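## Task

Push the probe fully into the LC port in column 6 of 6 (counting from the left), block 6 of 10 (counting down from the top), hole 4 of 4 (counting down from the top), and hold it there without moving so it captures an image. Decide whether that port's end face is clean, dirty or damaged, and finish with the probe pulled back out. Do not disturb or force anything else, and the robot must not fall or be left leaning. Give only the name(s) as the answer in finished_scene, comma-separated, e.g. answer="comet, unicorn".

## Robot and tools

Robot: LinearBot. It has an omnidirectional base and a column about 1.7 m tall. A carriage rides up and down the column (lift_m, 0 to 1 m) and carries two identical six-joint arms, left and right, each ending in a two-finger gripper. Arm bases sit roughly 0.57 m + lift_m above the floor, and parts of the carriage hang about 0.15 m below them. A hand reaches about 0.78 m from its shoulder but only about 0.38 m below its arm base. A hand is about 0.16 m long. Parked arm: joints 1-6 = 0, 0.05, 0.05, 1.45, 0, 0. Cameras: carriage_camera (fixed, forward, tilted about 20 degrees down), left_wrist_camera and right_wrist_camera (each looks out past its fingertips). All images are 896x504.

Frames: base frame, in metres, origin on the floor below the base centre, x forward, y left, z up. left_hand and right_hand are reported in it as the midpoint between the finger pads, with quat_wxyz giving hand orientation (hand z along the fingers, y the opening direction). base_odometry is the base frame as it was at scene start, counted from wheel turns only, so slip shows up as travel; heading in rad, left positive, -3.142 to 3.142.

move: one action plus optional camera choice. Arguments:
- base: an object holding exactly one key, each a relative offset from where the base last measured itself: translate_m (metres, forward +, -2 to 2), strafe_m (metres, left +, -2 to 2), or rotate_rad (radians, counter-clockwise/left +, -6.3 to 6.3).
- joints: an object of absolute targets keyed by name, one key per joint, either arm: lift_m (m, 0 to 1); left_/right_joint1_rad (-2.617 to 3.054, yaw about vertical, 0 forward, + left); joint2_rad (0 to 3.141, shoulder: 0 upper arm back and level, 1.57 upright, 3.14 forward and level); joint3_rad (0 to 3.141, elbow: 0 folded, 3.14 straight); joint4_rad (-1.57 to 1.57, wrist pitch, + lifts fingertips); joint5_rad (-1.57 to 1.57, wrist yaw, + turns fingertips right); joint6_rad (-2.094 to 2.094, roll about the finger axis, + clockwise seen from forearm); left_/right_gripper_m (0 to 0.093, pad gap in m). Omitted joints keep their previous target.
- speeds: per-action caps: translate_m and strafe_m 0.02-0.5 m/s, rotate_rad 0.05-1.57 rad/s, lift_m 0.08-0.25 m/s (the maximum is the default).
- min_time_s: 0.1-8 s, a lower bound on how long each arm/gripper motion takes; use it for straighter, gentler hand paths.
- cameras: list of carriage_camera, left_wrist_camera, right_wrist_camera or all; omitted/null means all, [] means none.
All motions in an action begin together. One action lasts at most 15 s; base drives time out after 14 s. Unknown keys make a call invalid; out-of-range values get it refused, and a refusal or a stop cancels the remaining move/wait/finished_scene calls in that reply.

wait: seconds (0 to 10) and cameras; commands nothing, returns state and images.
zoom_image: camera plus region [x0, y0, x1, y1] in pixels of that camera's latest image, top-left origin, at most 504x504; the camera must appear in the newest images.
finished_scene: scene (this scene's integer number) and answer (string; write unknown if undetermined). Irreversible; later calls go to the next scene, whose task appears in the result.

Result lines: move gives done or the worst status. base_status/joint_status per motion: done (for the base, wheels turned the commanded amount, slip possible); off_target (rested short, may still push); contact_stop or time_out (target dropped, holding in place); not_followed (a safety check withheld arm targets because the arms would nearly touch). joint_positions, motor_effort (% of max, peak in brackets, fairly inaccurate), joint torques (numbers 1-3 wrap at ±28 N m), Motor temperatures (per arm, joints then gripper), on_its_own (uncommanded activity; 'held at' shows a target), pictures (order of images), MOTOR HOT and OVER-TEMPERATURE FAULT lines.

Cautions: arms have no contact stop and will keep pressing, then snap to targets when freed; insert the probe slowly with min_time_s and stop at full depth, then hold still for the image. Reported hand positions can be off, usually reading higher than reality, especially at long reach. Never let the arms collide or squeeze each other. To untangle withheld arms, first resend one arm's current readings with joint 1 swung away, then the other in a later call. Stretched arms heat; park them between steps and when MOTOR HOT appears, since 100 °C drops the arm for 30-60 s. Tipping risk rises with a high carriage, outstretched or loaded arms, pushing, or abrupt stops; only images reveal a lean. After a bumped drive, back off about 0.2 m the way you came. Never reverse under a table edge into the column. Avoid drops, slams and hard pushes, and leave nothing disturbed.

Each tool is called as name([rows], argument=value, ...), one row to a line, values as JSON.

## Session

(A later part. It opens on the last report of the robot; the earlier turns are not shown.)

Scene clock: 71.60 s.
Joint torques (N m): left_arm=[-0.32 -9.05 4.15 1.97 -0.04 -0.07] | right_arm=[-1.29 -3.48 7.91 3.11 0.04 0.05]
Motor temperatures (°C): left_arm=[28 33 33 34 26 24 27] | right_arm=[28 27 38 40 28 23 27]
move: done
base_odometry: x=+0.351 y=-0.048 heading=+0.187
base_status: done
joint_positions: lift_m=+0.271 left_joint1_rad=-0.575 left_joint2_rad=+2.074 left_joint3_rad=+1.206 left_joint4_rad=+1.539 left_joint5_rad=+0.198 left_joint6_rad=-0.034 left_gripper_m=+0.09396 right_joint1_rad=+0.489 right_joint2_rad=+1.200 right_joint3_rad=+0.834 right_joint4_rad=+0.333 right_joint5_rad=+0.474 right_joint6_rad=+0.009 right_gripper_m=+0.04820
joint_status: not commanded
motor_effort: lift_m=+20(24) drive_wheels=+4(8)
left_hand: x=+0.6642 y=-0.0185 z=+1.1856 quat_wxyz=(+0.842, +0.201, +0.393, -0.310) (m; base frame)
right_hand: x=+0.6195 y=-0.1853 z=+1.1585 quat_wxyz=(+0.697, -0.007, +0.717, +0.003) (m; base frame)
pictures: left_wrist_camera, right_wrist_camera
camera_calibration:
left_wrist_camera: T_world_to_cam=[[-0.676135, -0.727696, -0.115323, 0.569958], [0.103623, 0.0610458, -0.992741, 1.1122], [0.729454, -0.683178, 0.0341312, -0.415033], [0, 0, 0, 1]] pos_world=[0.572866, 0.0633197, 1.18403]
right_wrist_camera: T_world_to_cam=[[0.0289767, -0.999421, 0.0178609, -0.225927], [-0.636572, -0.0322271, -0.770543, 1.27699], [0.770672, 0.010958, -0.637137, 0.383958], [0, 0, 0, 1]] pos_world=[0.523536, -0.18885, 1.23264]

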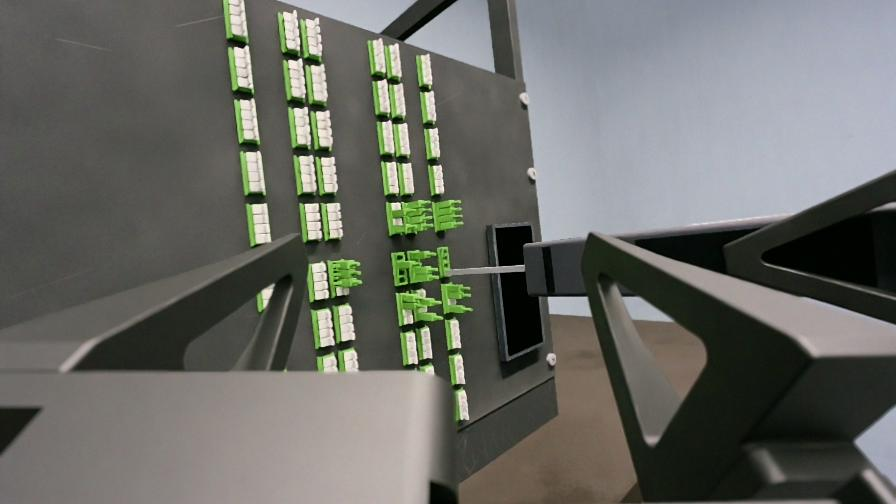

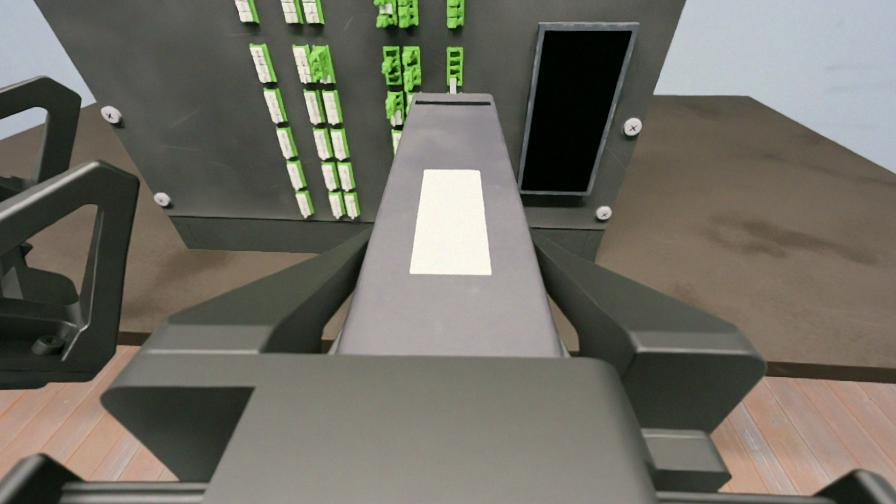

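move(joints={"lift_m": 0.2719}, cameras=["right_wrist_camera", "left_wrist_camera"])

zoom_image(camera="left_wrist_camera", region=[430, 250, 460, 280])

zoom_image(camera="right_wrist_camera", region=[440, 70, 464, 94])

Scene clock: 72.27 s.
Joint torques (N m): left_arm=[-0.32 -9.01 4.05 1.97 -0.04 -0.08] | right_arm=[-1.18 -3.38 7.72 3.1 0.02 0.06]
Motor temperatures (°C): left_arm=[28 33 33 34 26 24 27] | right_arm=[28 27 38 40 28 23 27]
move: done
base_odometry: x=+0.351 y=-0.048 heading=+0.187
base_status: not commanded
joint_positions: lift_m=+0.272 left_joint1_rad=-0.575 left_joint2_rad=+2.074 left_joint3_rad=+1.206 left_joint4_rad=+1.539 left_joint5_rad=+0.198 left_joint6_rad=-0.034 left_gripper_m=+0.09396 right_joint1_rad=+0.489 right_joint2_rad=+1.200 right_joint3_rad=+0.834 right_joint4_rad=+0.333 right_joint5_rad=+0.474 right_joint6_rad=+0.009 right_gripper_m=+0.04820
joint_status: all done
motor_effort: lift_m=+25(26) drive_wheels=+4(4)
left_hand: x=+0.6642 y=-0.0185 z=+1.1858 quat_wxyz=(+0.842, +0.201, +0.393, -0.310) (m; base frame)
right_hand: x=+0.6195 y=-0.1853 z=+1.1587 quat_wxyz=(+0.697, -0.007, +0.717, +0.003) (m; base frame)
pictures: left_wrist_camera, right_wrist_camera
camera_calibration:
left_wrist_camera: T_world_to_cam=[[-0.676135, -0.727696, -0.115323, 0.569981], [0.103623, 0.0610458, -0.992741, 1.1124], [0.729454, -0.683178, 0.0341312, -0.41504], [0, 0, 0, 1]] pos_world=[0.572866, 0.0633197, 1.18423]
right_wrist_camera: T_world_to_cam=[[0.0289767, -0.999421, 0.0178609, -0.225931], [-0.636572, -0.0322271, -0.770543, 1.27714], [0.770672, 0.010958, -0.637137, 0.384086], [0, 0, 0, 1]] pos_world=[0.523536, -0.18885, 1.23284]

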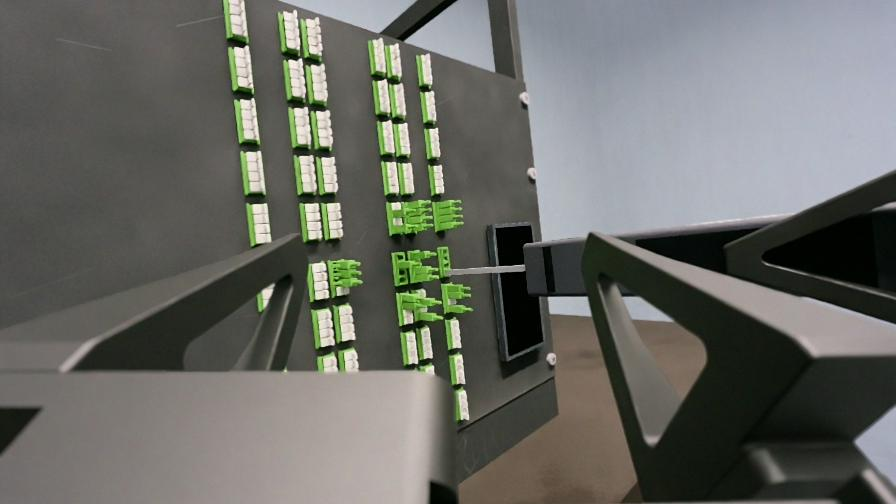

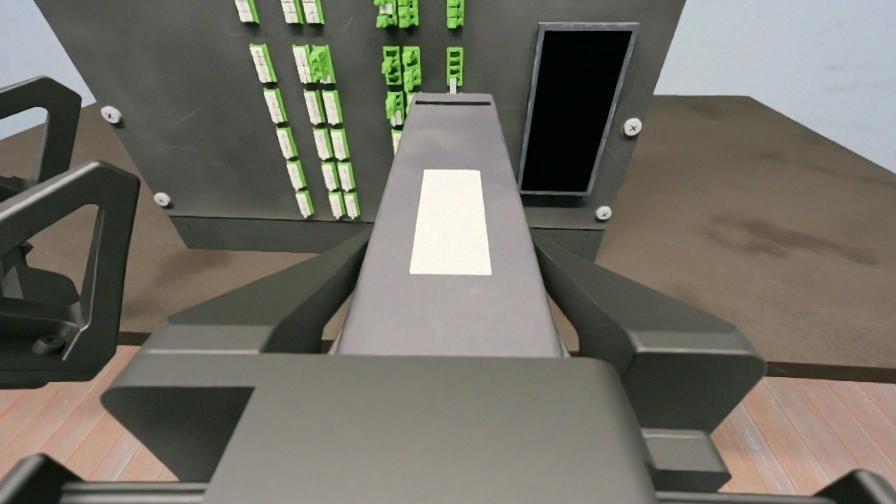

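Scaled by 16.800 from the camera's 896x504 image, which has a finer 1280x720 frame.

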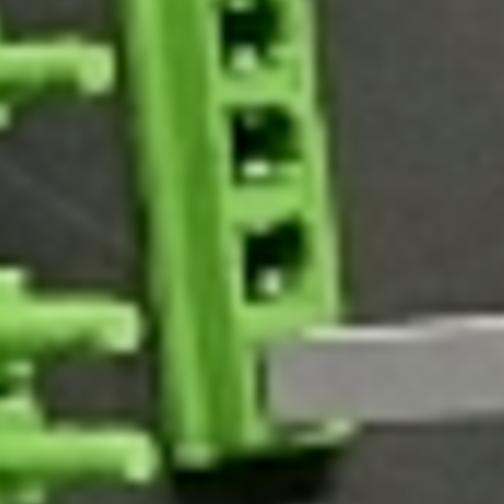

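Scaled by 21.000 from the camera's 896x504 image, which has a finer 1280x720 frame.

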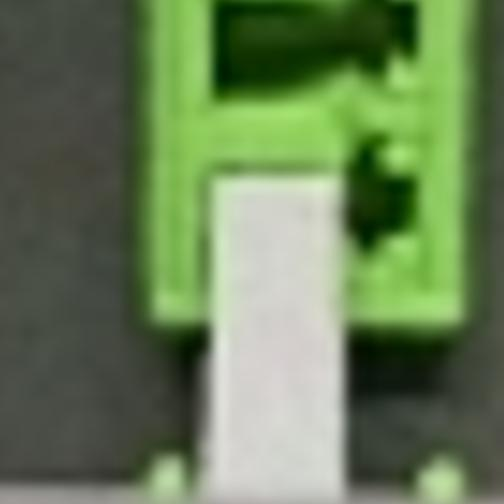

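zoom_image(camera="right_wrist_camera", region=[446, 66, 462, 82])

zoom_image(camera="right_wrist_camera", region=[444, 44, 464, 64])

zoom_image(camera="left_wrist_camera", region=[440, 260, 460, 280])

Scaled by 31.500 from the camera's 896x504 image, which has a finer 1280x720 frame.

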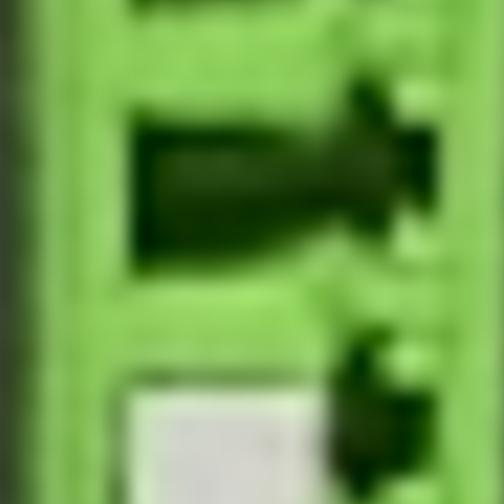

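Scaled by 25.200 from the camera's 896x504 image, which has a finer 1280x720 frame.

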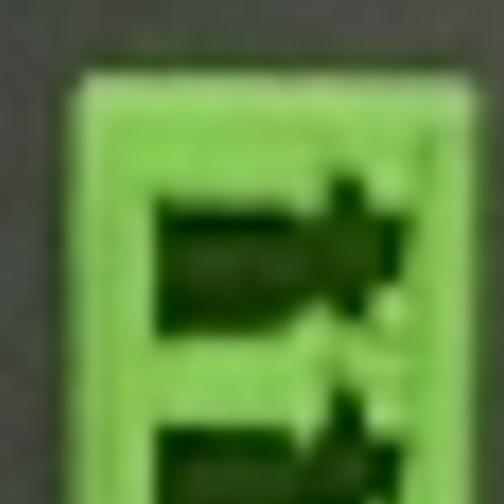

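Scaled by 25.200 from the camera's 896x504 image, which has a finer 1280x720 frame.

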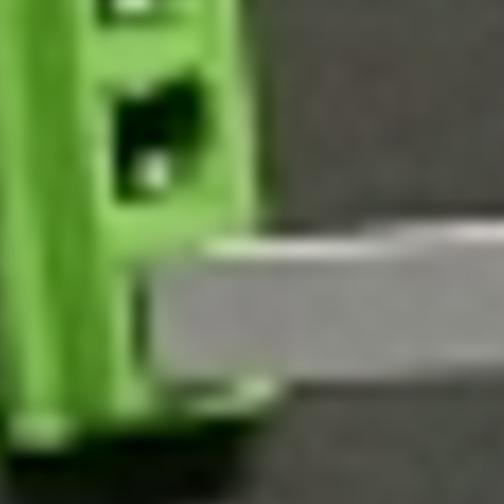

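move(base={"translate_m": -0.004}, speeds={"translate_m": 0.03}, joints={"right_gripper_m": 0.04}, cameras=["right_wrist_camera", "left_wrist_camera"])

zoom_image(camera="left_wrist_camera", region=[430, 250, 460, 280])

zoom_image(camera="right_wrist_camera", region=[440, 70, 464, 94])

Scene clock: 74.50 s.
Joint torques (N m): left_arm=[-0.36 -9.01 4.11 1.94 -0.04 -0.07] | right_arm=[-0.81 -4.36 7.79 3.02 0.01 0.06]
Motor temperatures (°C): left_arm=[28 33 33 34 26 24 27] | right_arm=[28 27 38 41 28 23 27]
move: off_target
base_odometry: x=+0.347 y=-0.049 heading=+0.187
base_status: done
joint_positions: lift_m=+0.272 left_joint1_rad=-0.575 left_joint2_rad=+2.074 left_joint3_rad=+1.206 left_joint4_rad=+1.540 left_joint5_rad=+0.198 left_joint6_rad=-0.034 left_gripper_m=+0.09396 right_joint1_rad=+0.484 right_joint2_rad=+1.208 right_joint3_rad=+0.834 right_joint4_rad=+0.341 right_joint5_rad=+0.475 right_joint6_rad=+0.009 right_gripper_m=+0.04820
joint_status: right_gripper_m off_target (ended at +0.04820, target +0.04000)
motor_effort: lift_m=+24(27) drive_wheels=+0(4)
left_hand: x=+0.6640 y=-0.0183 z=+1.1861 quat_wxyz=(+0.842, +0.201, +0.392, -0.310) (m; base frame)
right_hand: x=+0.6217 y=-0.1864 z=+1.1571 quat_wxyz=(+0.696, -0.005, +0.718, +0.001) (m; base frame)
pictures: left_wrist_camera, right_wrist_camera
camera_calibration:
left_wrist_camera: T_world_to_cam=[[-0.675978, -0.727795, -0.115624, 0.570203], [0.104921, 0.0602509, -0.992654, 1.11172], [0.729415, -0.683143, 0.0356328, -0.41659], [0, 0, 0, 1]] pos_world=[0.572668, 0.0634181, 1.18433]
right_wrist_camera: T_world_to_cam=[[0.0236762, -0.99955, 0.0184424, -0.224421], [-0.637484, -0.0293053, -0.769906, 1.27767], [0.7701, 0.00647169, -0.637891, 0.381759], [0, 0, 0, 1]] pos_world=[0.525817, -0.189348, 1.23135]

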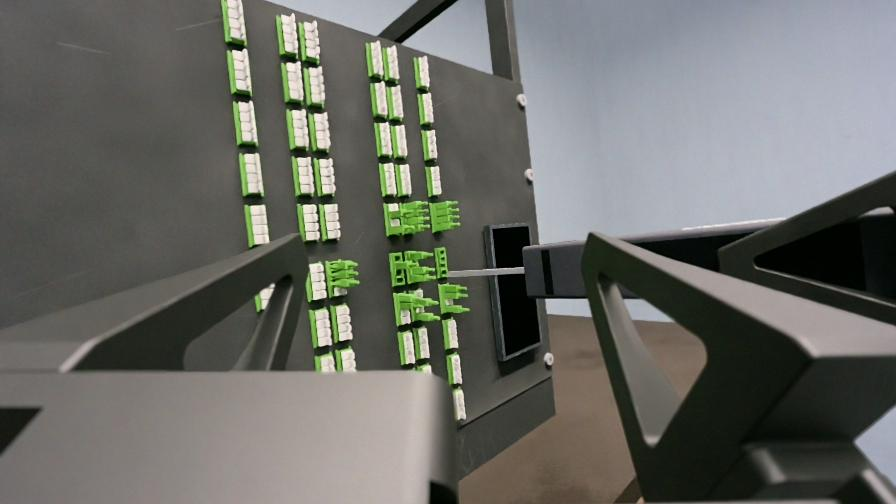

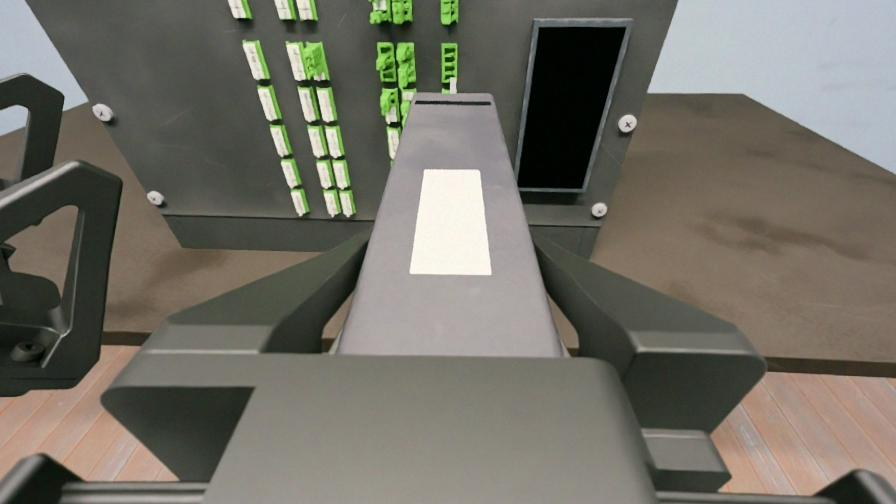

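Scaled by 16.800 from the camera's 896x504 image, which has a finer 1280x720 frame.

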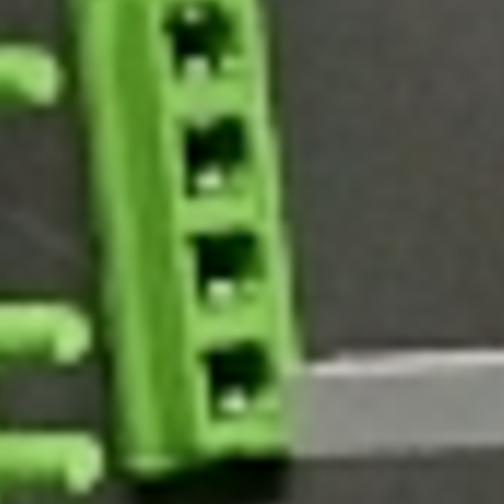

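Scaled by 21.000 from the camera's 896x504 image, which has a finer 1280x720 frame.

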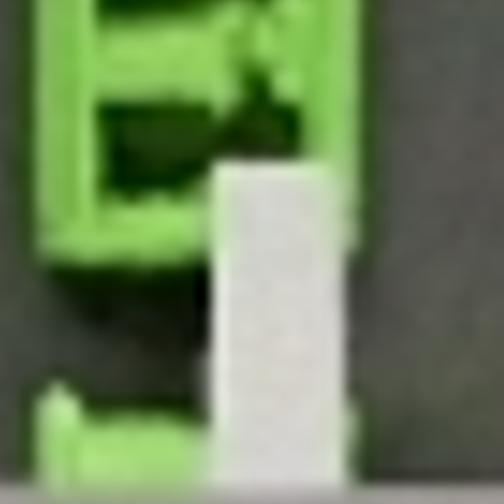

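move(base={"strafe_m": 0.003}, speeds={"strafe_m": 0.02}, joints={"right_joint4_rad": 0.411}, cameras=[])

wait(seconds=1.5, cameras=["right_wrist_camera", "left_wrist_camera"])

zoom_image(camera="left_wrist_camera", region=[430, 250, 460, 280])

zoom_image(camera="right_wrist_camera", region=[440, 70, 464, 94])

Scene clock: 75.57 s.
Joint torques (N m): left_arm=[-0.42 -9.01 4.19 1.94 -0.04 -0.07] | right_arm=[-0.66 -4.34 7.76 3.09 0 0.05]
Motor temperatures (°C): left_arm=[28 33 33 34 26 24 27] | right_arm=[28 27 38 41 28 23 27]
move: off_target
base_odometry: x=+0.347 y=-0.046 heading=+0.186
base_status: done
joint_positions: lift_m=+0.272 left_joint1_rad=-0.575 left_joint2_rad=+2.074 left_joint3_rad=+1.206 left_joint4_rad=+1.540 left_joint5_rad=+0.198 left_joint6_rad=-0.034 left_gripper_m=+0.09396 right_joint1_rad=+0.482 right_joint2_rad=+1.208 right_joint3_rad=+0.834 right_joint4_rad=+0.342 right_joint5_rad=+0.476 right_joint6_rad=+0.009 right_gripper_m=+0.04820
joint_status: right_joint4_rad off_target (ended at +0.342, target +0.411)
motor_effort: lift_m=+24(26) drive_wheels=-1(5)
left_hand: x=+0.6641 y=-0.0182 z=+1.1861 quat_wxyz=(+0.842, +0.201, +0.393, -0.310) (m; base frame)
right_hand: x=+0.6219 y=-0.1873 z=+1.1574 quat_wxyz=(+0.697, -0.004, +0.717, +0.000) (m; base frame)
pictures: none
No camera images: "cameras" was empty.

Scene clock: 77.07 s.
Joint torques (N m): left_arm=[-0.4 -8.92 4.14 1.94 -0.05 -0.06] | right_arm=[-0.58 -4.34 7.84 3.07 0 0.06]
Motor temperatures (°C): left_arm=[28 34 33 34 26 24 27] | right_arm=[28 27 38 42 28 23 27]
base_odometry: x=+0.347 y=-0.046 heading=+0.186
base_status: done
joint_positions: lift_m=+0.272 left_joint1_rad=-0.575 left_joint2_rad=+2.074 left_joint3_rad=+1.206 left_joint4_rad=+1.540 left_joint5_rad=+0.198 left_joint6_rad=-0.034 left_gripper_m=+0.09396 right_joint1_rad=+0.482 right_joint2_rad=+1.208 right_joint3_rad=+0.834 right_joint4_rad=+0.342 right_joint5_rad=+0.476 right_joint6_rad=+0.009 right_gripper_m=+0.04820
joint_status: right_joint4_rad off_target (ended at +0.342, target +0.411)
motor_effort: lift_m=+21(26) drive_wheels=+3(5)
left_hand: x=+0.6641 y=-0.0182 z=+1.1861 quat_wxyz=(+0.842, +0.201, +0.393, -0.310) (m; base frame)
right_hand: x=+0.6219 y=-0.1873 z=+1.1574 quat_wxyz=(+0.697, -0.004, +0.717, +0.000) (m; base frame)
wait: 1.50 s; at rest by 0.27 s
pictures: left_wrist_camera, right_wrist_camera
camera_calibration:
left_wrist_camera: T_world_to_cam=[[-0.675727, -0.72804, -0.115546, 0.570123], [0.104847, 0.0602304, -0.992663, 1.11176], [0.729658, -0.682884, 0.0356338, -0.416752], [0, 0, 0, 1]] pos_world=[0.572769, 0.0635176, 1.18433]
right_wrist_camera: T_world_to_cam=[[0.0205975, -0.99963, 0.0177417, -0.222653], [-0.636492, -0.0267957, -0.770818, 1.27894], [0.771008, 0.00458446, -0.636809, 0.379643], [0, 0, 0, 1]] pos_world=[0.525916, -0.190041, 1.23154]

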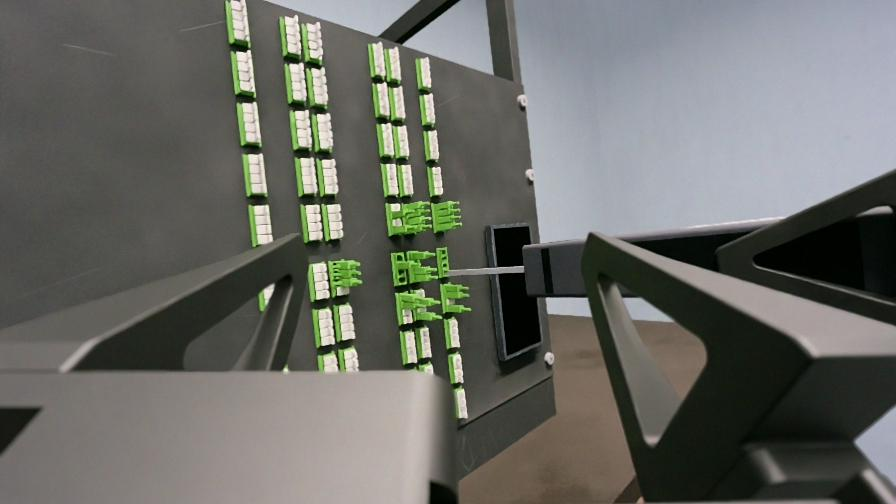

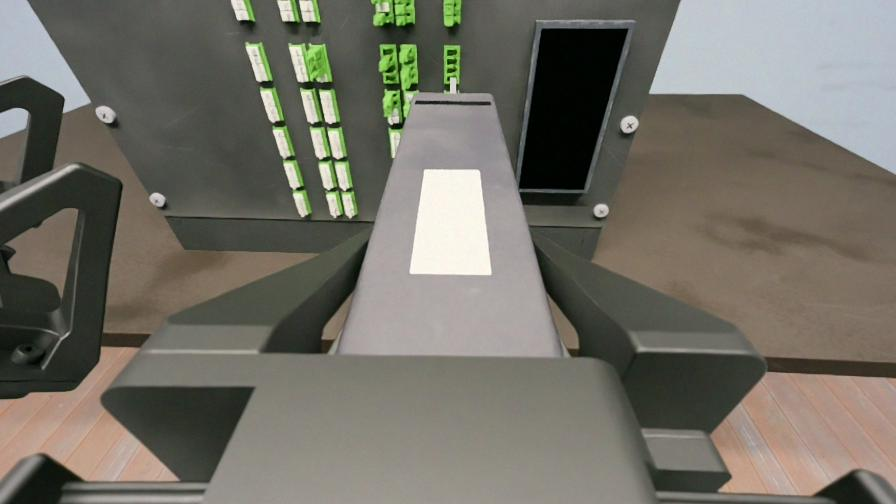

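Scaled by 16.800 from the camera's 896x504 image, which has a finer 1280x720 frame.

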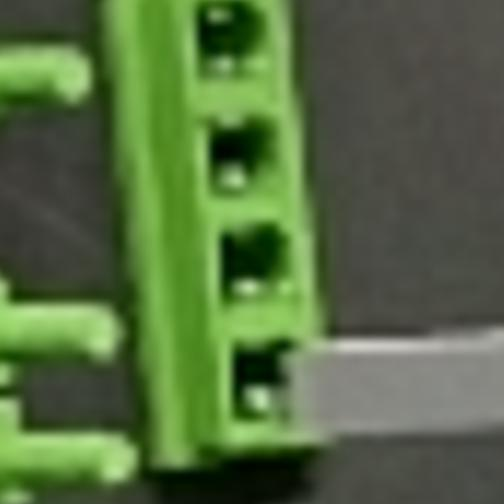

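Scaled by 21.000 from the camera's 896x504 image, which has a finer 1280x720 frame.

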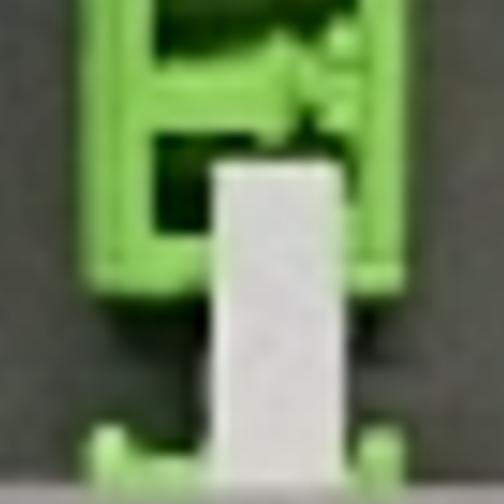

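move(base={"strafe_m": 0.002}, speeds={"strafe_m": 0.02}, joints={"right_joint1_rad": 0.482}, cameras=[])

wait(seconds=1, cameras=["right_wrist_camera", "left_wrist_camera"])

zoom_image(camera="left_wrist_camera", region=[430, 250, 460, 280])

zoom_image(camera="right_wrist_camera", region=[440, 70, 464, 94])

Scene clock: 78.10 s.
Joint torques (N m): left_arm=[-0.42 -8.99 4.12 1.94 -0.04 -0.07] | right_arm=[-0.21 -4.33 7.82 3.08 -0.04 0.05]
Motor temperatures (°C): left_arm=[28 34 33 34 26 24 27] | right_arm=[28 27 38 42 28 23 27]
move: done
base_odometry: x=+0.346 y=-0.044 heading=+0.186
base_status: done
joint_positions: lift_m=+0.272 left_joint1_rad=-0.575 left_joint2_rad=+2.074 left_joint3_rad=+1.206 left_joint4_rad=+1.540 left_joint5_rad=+0.198 left_joint6_rad=-0.034 left_gripper_m=+0.09396 right_joint1_rad=+0.483 right_joint2_rad=+1.208 right_joint3_rad=+0.834 right_joint4_rad=+0.342 right_joint5_rad=+0.479 right_joint6_rad=+0.009 right_gripper_m=+0.04820
joint_status: all done
motor_effort: lift_m=+24(27) drive_wheels=-1(5)
left_hand: x=+0.6643 y=-0.0180 z=+1.1861 quat_wxyz=(+0.842, +0.201, +0.393, -0.309) (m; base frame)
right_hand: x=+0.6219 y=-0.1876 z=+1.1574 quat_wxyz=(+0.697, -0.003, +0.717, -0.001) (m; base frame)
pictures: none
No camera images: "cameras" was empty.

Scene clock: 79.10 s.
Joint torques (N m): left_arm=[-0.46 -9.02 4.14 1.95 -0.04 -0.06] | right_arm=[-0.09 -4.37 7.83 3.07 -0.02 0.05]
Motor temperatures (°C): left_arm=[28 34 33 34 26 24 27] | right_arm=[28 27 39 42 28 23 27]
base_odometry: x=+0.346 y=-0.044 heading=+0.186
base_status: done
joint_positions: lift_m=+0.272 left_joint1_rad=-0.575 left_joint2_rad=+2.074 left_joint3_rad=+1.206 left_joint4_rad=+1.540 left_joint5_rad=+0.198 left_joint6_rad=-0.034 left_gripper_m=+0.09396 right_joint1_rad=+0.483 right_joint2_rad=+1.208 right_joint3_rad=+0.834 right_joint4_rad=+0.342 right_joint5_rad=+0.479 right_joint6_rad=+0.009 right_gripper_m=+0.04820
joint_status: all done
motor_effort: lift_m=+23(27) drive_wheels=-1(5)
left_hand: x=+0.6643 y=-0.0180 z=+1.1861 quat_wxyz=(+0.842, +0.201, +0.393, -0.309) (m; base frame)
right_hand: x=+0.6219 y=-0.1876 z=+1.1574 quat_wxyz=(+0.697, -0.003, +0.717, -0.001) (m; base frame)
wait: 1.00 s; at rest by 0.27 s
pictures: left_wrist_camera, right_wrist_camera
camera_calibration:
left_wrist_camera: T_world_to_cam=[[-0.675472, -0.728278, -0.115536, 0.570122], [0.104818, 0.0602617, -0.992664, 1.11176], [0.729898, -0.682627, 0.0356315, -0.416909], [0, 0, 0, 1]] pos_world=[0.57287, 0.0636172, 1.18433]
right_wrist_camera: T_world_to_cam=[[0.0186636, -0.999666, 0.0179028, -0.221837], [-0.636549, -0.0256885, -0.770808, 1.27911], [0.771011, 0.00299009, -0.636815, 0.379429], [0, 0, 0, 1]] pos_world=[0.525811, -0.190039, 1.23154]

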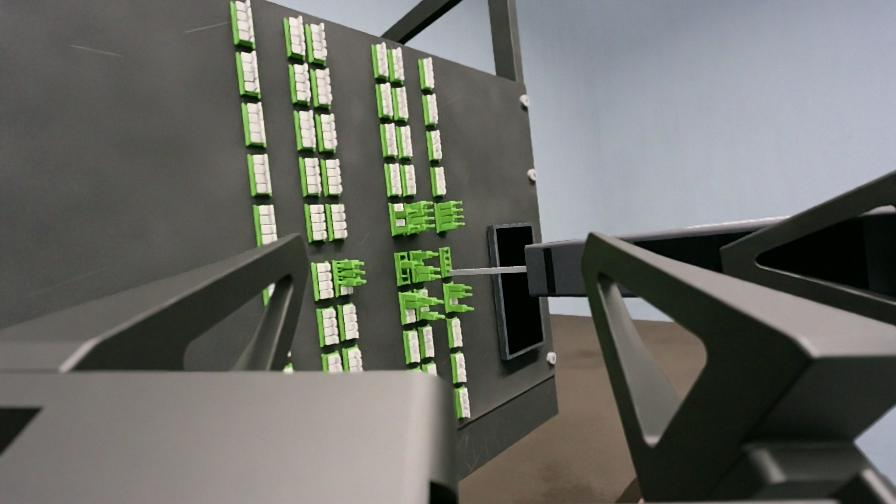

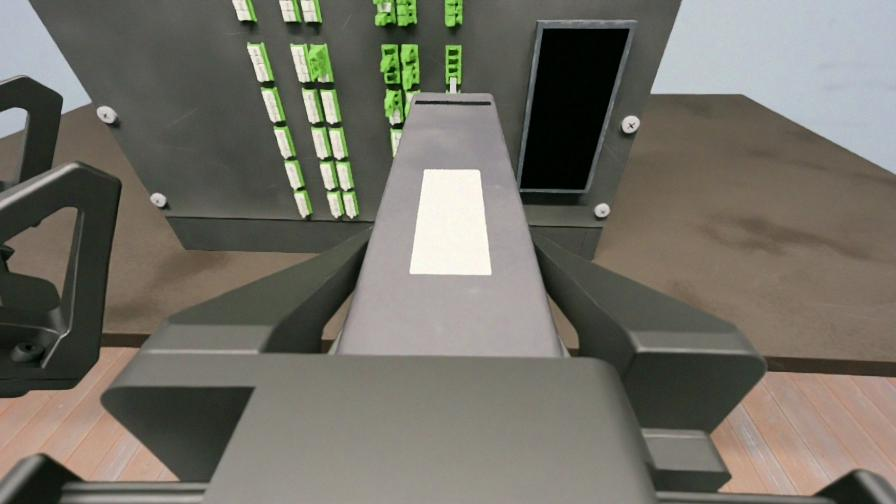

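Scaled by 16.800 from the camera's 896x504 image, which has a finer 1280x720 frame.

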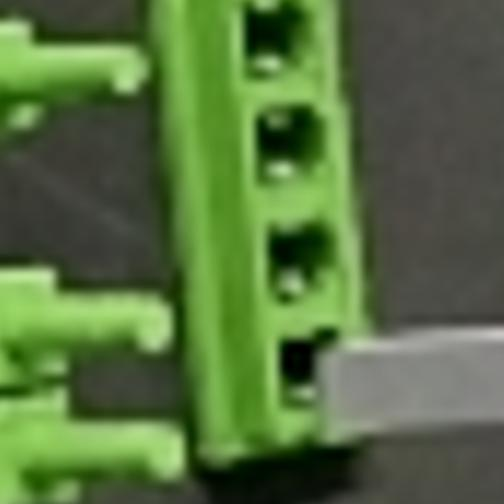

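Scaled by 21.000 from the camera's 896x504 image, which has a finer 1280x720 frame.

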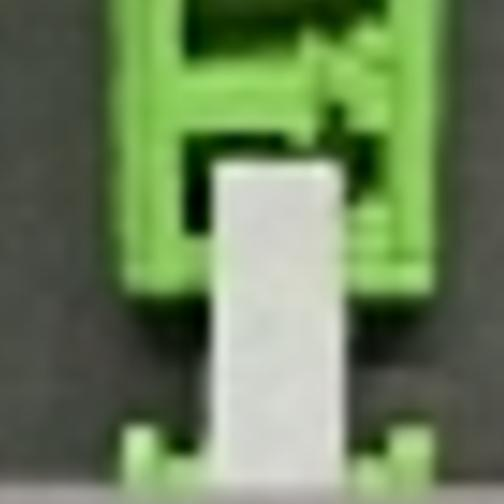

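move(joints={"right_joint5_rad": 0.4685, "lift_m": 0.2725}, cameras=[])

wait(seconds=1, cameras=["right_wrist_camera", "left_wrist_camera"])

zoom_image(camera="left_wrist_camera", region=[440, 260, 460, 280])

zoom_image(camera="right_wrist_camera", region=[440, 70, 464, 94])

Scene clock: 79.80 s.
Joint torques (N m): left_arm=[-0.47 -8.99 4.15 1.94 -0.04 -0.06] | right_arm=[-0.12 -4.26 7.76 3.04 -0.13 0.05]
Motor temperatures (°C): left_arm=[28 34 33 34 26 24 27] | right_arm=[28 27 39 43 28 23 27]
move: done
base_odometry: x=+0.346 y=-0.044 heading=+0.186
base_status: not commanded
joint_positions: lift_m=+0.272 left_joint1_rad=-0.575 left_joint2_rad=+2.074 left_joint3_rad=+1.206 left_joint4_rad=+1.541 left_joint5_rad=+0.198 left_joint6_rad=-0.034 left_gripper_m=+0.09396 right_joint1_rad=+0.483 right_joint2_rad=+1.208 right_joint3_rad=+0.834 right_joint4_rad=+0.344 right_joint5_rad=+0.476 right_joint6_rad=+0.009 right_gripper_m=+0.04820
joint_status: all done
motor_effort: lift_m=+25(29) drive_wheels=-1(1)
left_hand: x=+0.6642 y=-0.0179 z=+1.1868 quat_wxyz=(+0.843, +0.201, +0.392, -0.309) (m; base frame)
right_hand: x=+0.6219 y=-0.1871 z=+1.1582 quat_wxyz=(+0.697, -0.004, +0.717, +0.001) (m; base frame)
pictures: none
No camera images: "cameras" was empty.

Scene clock: 80.80 s.
Joint torques (N m): left_arm=[-0.42 -8.95 4.18 1.94 -0.03 -0.07] | right_arm=[-0.1 -4.33 7.83 3.06 -0.12 0.06]
Motor temperatures (°C): left_arm=[28 34 33 34 26 24 27] | right_arm=[28 27 39 43 28 23 27]
base_odometry: x=+0.346 y=-0.044 heading=+0.186
base_status: not commanded
joint_positions: lift_m=+0.272 left_joint1_rad=-0.575 left_joint2_rad=+2.074 left_joint3_rad=+1.206 left_joint4_rad=+1.541 left_joint5_rad=+0.198 left_joint6_rad=-0.034 left_gripper_m=+0.09396 right_joint1_rad=+0.483 right_joint2_rad=+1.208 right_joint3_rad=+0.834 right_joint4_rad=+0.344 right_joint5_rad=+0.475 right_joint6_rad=+0.009 right_gripper_m=+0.04820
joint_status: all done
motor_effort: lift_m=+27(29) drive_wheels=-1(1)
left_hand: x=+0.6642 y=-0.0179 z=+1.1868 quat_wxyz=(+0.843, +0.201, +0.392, -0.309) (m; base frame)
right_hand: x=+0.6219 y=-0.1870 z=+1.1582 quat_wxyz=(+0.697, -0.004, +0.717, +0.001) (m; base frame)
wait: 1.00 s; at rest by 0.27 s
pictures: left_wrist_camera, right_wrist_camera
camera_calibration:
left_wrist_camera: T_world_to_cam=[[-0.675394, -0.728322, -0.115716, 0.570367], [0.105451, 0.0599197, -0.992618, 1.11196], [0.729879, -0.68261, 0.0363326, -0.417612], [0, 0, 0, 1]] pos_world=[0.572772, 0.0637165, 1.18493]
right_wrist_camera: T_world_to_cam=[[0.0220596, -0.999609, 0.0172015, -0.222561], [-0.635738, -0.0273044, -0.771422, 1.27968], [0.77159, 0.00608161, -0.636091, 0.379252], [0, 0, 0, 1]] pos_world=[0.525825, -0.189839, 1.23224]

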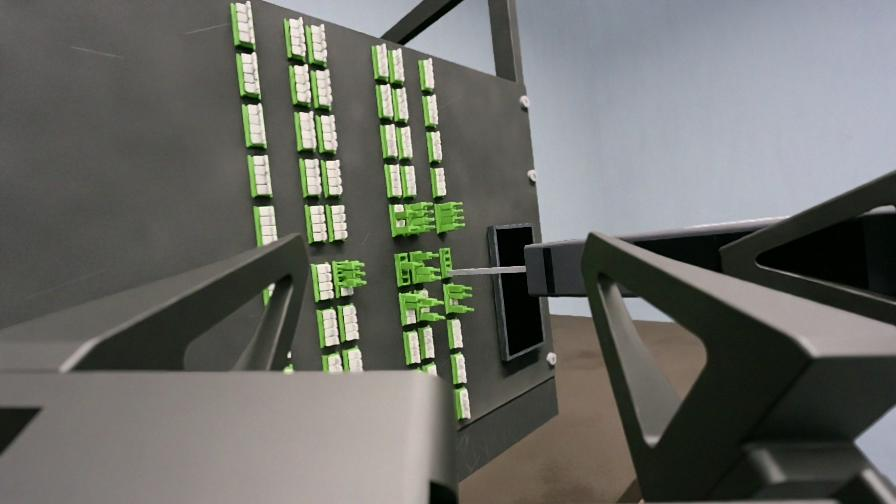

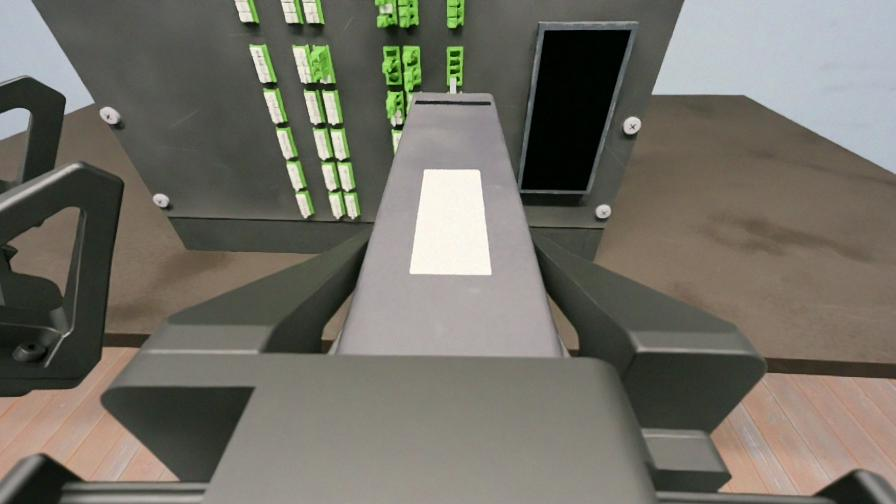

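Scaled by 25.200 from the camera's 896x504 image, which has a finer 1280x720 frame.

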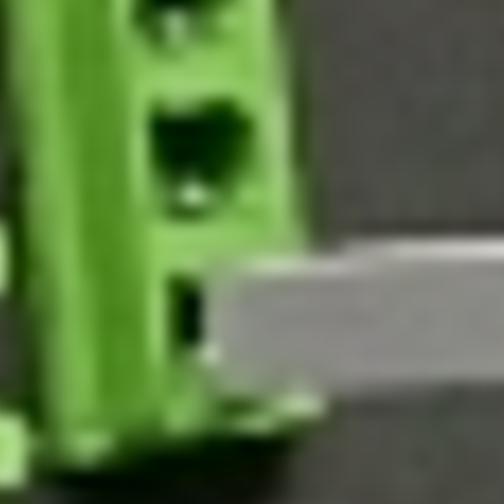

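Scaled by 21.000 from the camera's 896x504 image, which has a finer 1280x720 frame.

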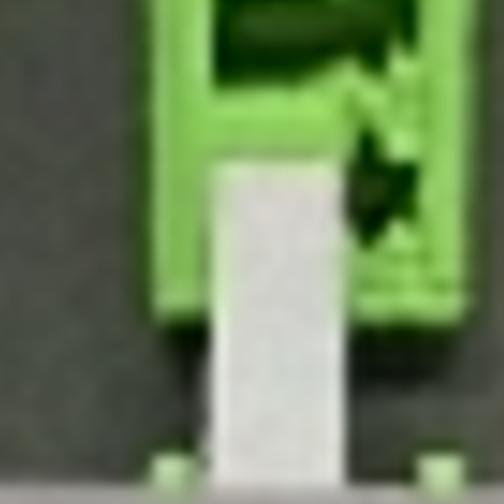

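move(base={"translate_m": 0.002}, speeds={"translate_m": 0.02}, cameras=["right_wrist_camera", "left_wrist_camera"])

zoom_image(camera="left_wrist_camera", region=[440, 260, 460, 280])

zoom_image(camera="right_wrist_camera", region=[444, 68, 462, 86])

Scene clock: 81.70 s.
Joint torques (N m): left_arm=[-0.46 -9.06 4.12 1.95 -0.04 -0.07] | right_arm=[-0.39 -3.97 7.92 3 -0.12 0.05]
Motor temperatures (°C): left_arm=[28 34 33 34 26 24 27] | right_arm=[28 27 39 43 28 23 27]
move: done
base_odometry: x=+0.348 y=-0.044 heading=+0.186
base_status: done
joint_positions: lift_m=+0.272 left_joint1_rad=-0.575 left_joint2_rad=+2.075 left_joint3_rad=+1.206 left_joint4_rad=+1.541 left_joint5_rad=+0.198 left_joint6_rad=-0.034 left_gripper_m=+0.09396 right_joint1_rad=+0.487 right_joint2_rad=+1.205 right_joint3_rad=+0.834 right_joint4_rad=+0.344 right_joint5_rad=+0.477 right_joint6_rad=+0.009 right_gripper_m=+0.04820
joint_status: not commanded
motor_effort: lift_m=+24(28) drive_wheels=+4(7)
left_hand: x=+0.6643 y=-0.0181 z=+1.1863 quat_wxyz=(+0.842, +0.201, +0.393, -0.309) (m; base frame)
right_hand: x=+0.6209 y=-0.1860 z=+1.1595 quat_wxyz=(+0.698, -0.005, +0.716, +0.002) (m; base frame)
pictures: left_wrist_camera, right_wrist_camera
camera_calibration:
left_wrist_camera: T_world_to_cam=[[-0.675472, -0.728278, -0.115536, 0.570145], [0.104818, 0.0602617, -0.992664, 1.11196], [0.729898, -0.682627, 0.0356315, -0.416917], [0, 0, 0, 1]] pos_world=[0.57287, 0.0636172, 1.18453]
right_wrist_camera: T_world_to_cam=[[0.0242919, -0.99958, 0.0158017, -0.221385], [-0.633308, -0.027617, -0.773407, 1.28076], [0.773518, 0.00878017, -0.633713, 0.377433], [0, 0, 0, 1]] pos_world=[0.524546, -0.189235, 1.23323]

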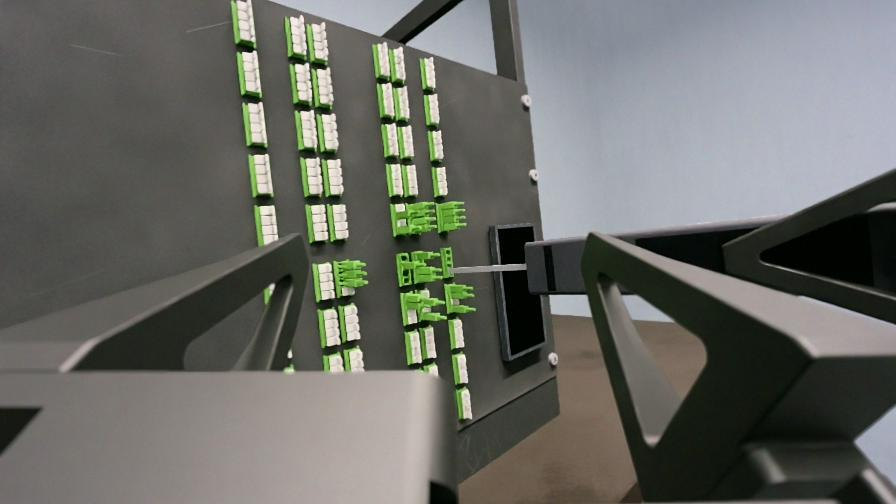

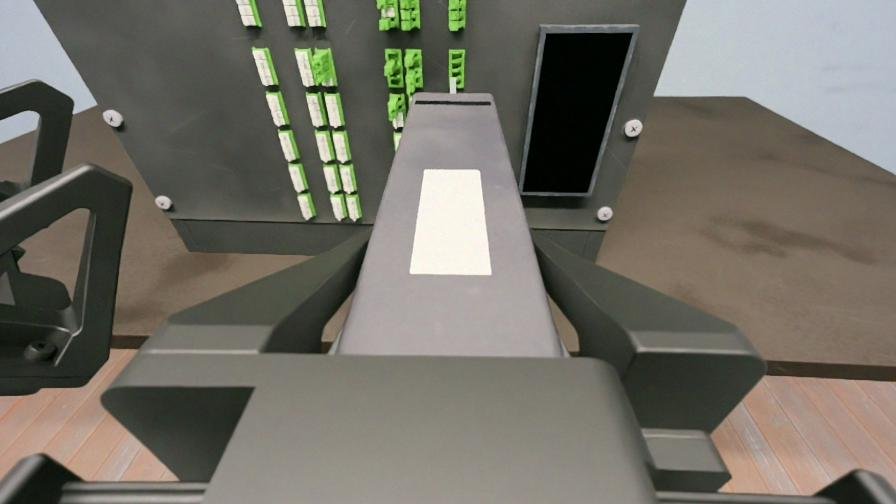

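Scaled by 25.200 from the camera's 896x504 image, which has a finer 1280x720 frame.

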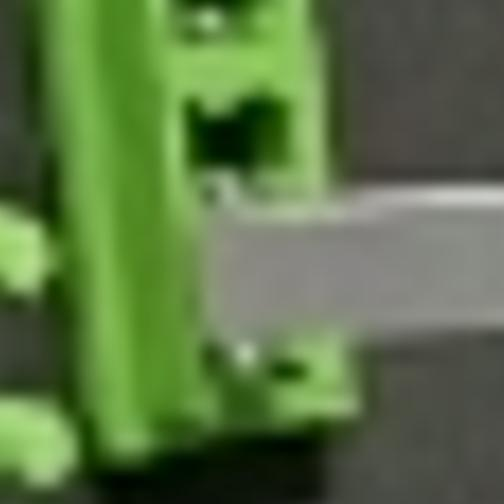

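Scaled by 28.000 from the camera's 896x504 image, which has a finer 1280x720 frame.

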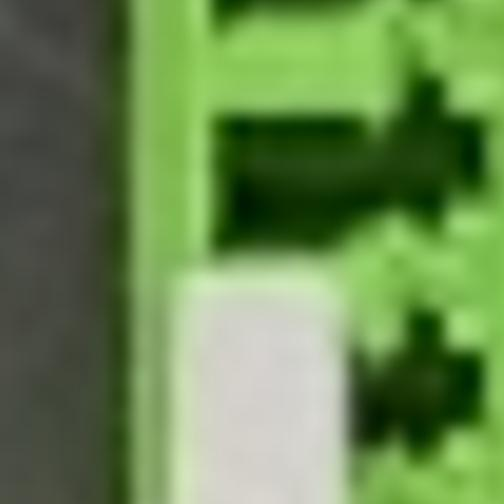

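move(base={"translate_m": -0.003}, speeds={"translate_m": 0.02}, cameras=["right_wrist_camera", "left_wrist_camera"])

zoom_image(camera="left_wrist_camera", region=[440, 260, 460, 280])

zoom_image(camera="right_wrist_camera", region=[440, 70, 464, 94])

Scene clock: 83.23 s.
Joint torques (N m): left_arm=[-0.44 -9.09 4.16 1.92 -0.05 -0.06] | right_arm=[-0.46 -4.41 7.91 2.98 -0.1 0.05]
Motor temperatures (°C): left_arm=[28 35 33 34 26 24 27] | right_arm=[28 27 39 43 28 23 27]
move: done
base_odometry: x=+0.345 y=-0.044 heading=+0.186
base_status: done
joint_positions: lift_m=+0.272 left_joint1_rad=-0.575 left_joint2_rad=+2.075 left_joint3_rad=+1.206 left_joint4_rad=+1.541 left_joint5_rad=+0.198 left_joint6_rad=-0.034 left_gripper_m=+0.09396 right_joint1_rad=+0.487 right_joint2_rad=+1.208 right_joint3_rad=+0.834 right_joint4_rad=+0.347 right_joint5_rad=+0.474 right_joint6_rad=+0.009 right_gripper_m=+0.04820
joint_status: not commanded
motor_effort: lift_m=+26(27) drive_wheels=+0(5)
left_hand: x=+0.6643 y=-0.0181 z=+1.1863 quat_wxyz=(+0.842, +0.201, +0.393, -0.309) (m; base frame)
right_hand: x=+0.6214 y=-0.1853 z=+1.1591 quat_wxyz=(+0.698, -0.005, +0.716, +0.003) (m; base frame)
pictures: left_wrist_camera, right_wrist_camera
camera_calibration:
left_wrist_camera: T_world_to_cam=[[-0.675472, -0.728278, -0.115536, 0.570145], [0.104818, 0.0602617, -0.992664, 1.11196], [0.729898, -0.682627, 0.0356315, -0.416917], [0, 0, 0, 1]] pos_world=[0.57287, 0.0636172, 1.18453]
right_wrist_camera: T_world_to_cam=[[0.0265946, -0.999526, 0.0154843, -0.2217], [-0.632953, -0.0288263, -0.773653, 1.28066], [0.773733, 0.0107742, -0.63342, 0.376542], [0, 0, 0, 1]] pos_world=[0.525154, -0.188735, 1.23273]

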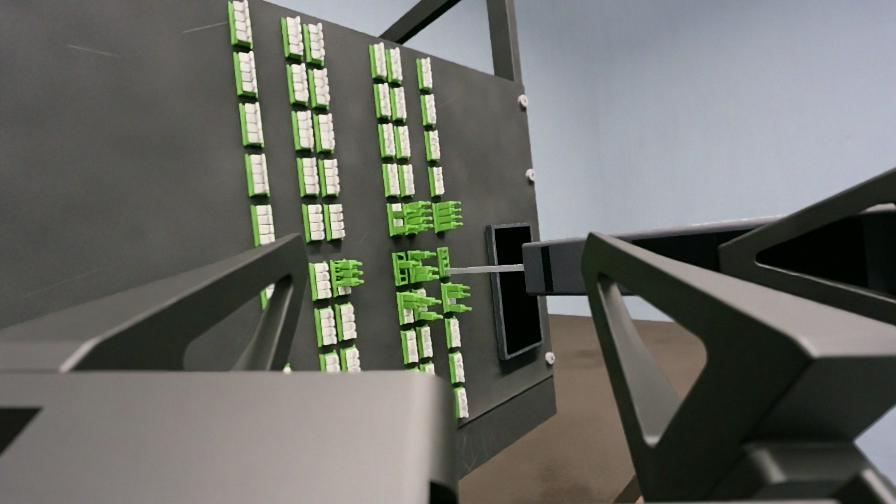

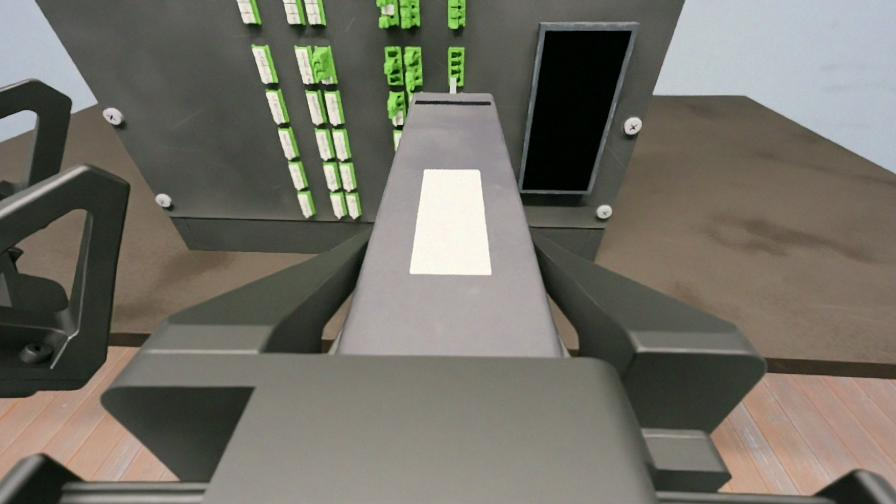

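Scaled by 25.200 from the camera's 896x504 image, which has a finer 1280x720 frame.

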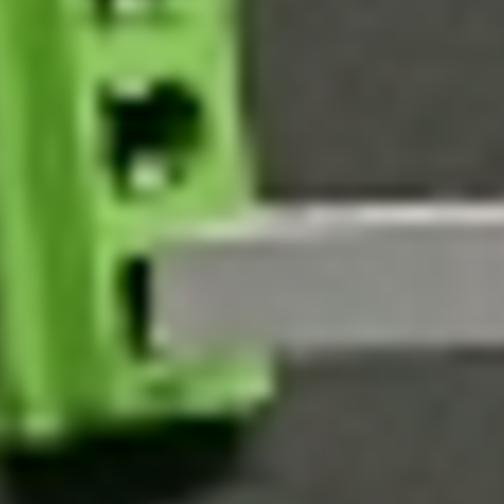

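Scaled by 21.000 from the camera's 896x504 image, which has a finer 1280x720 frame.

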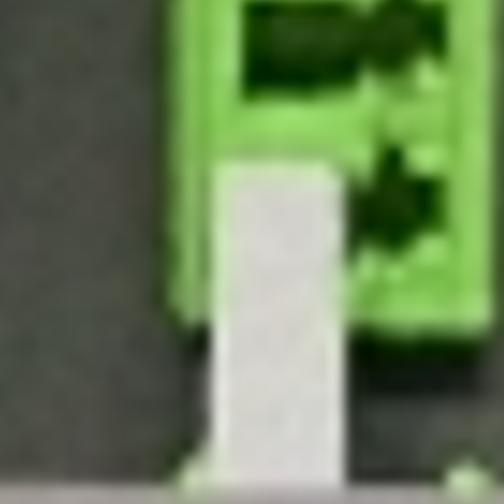

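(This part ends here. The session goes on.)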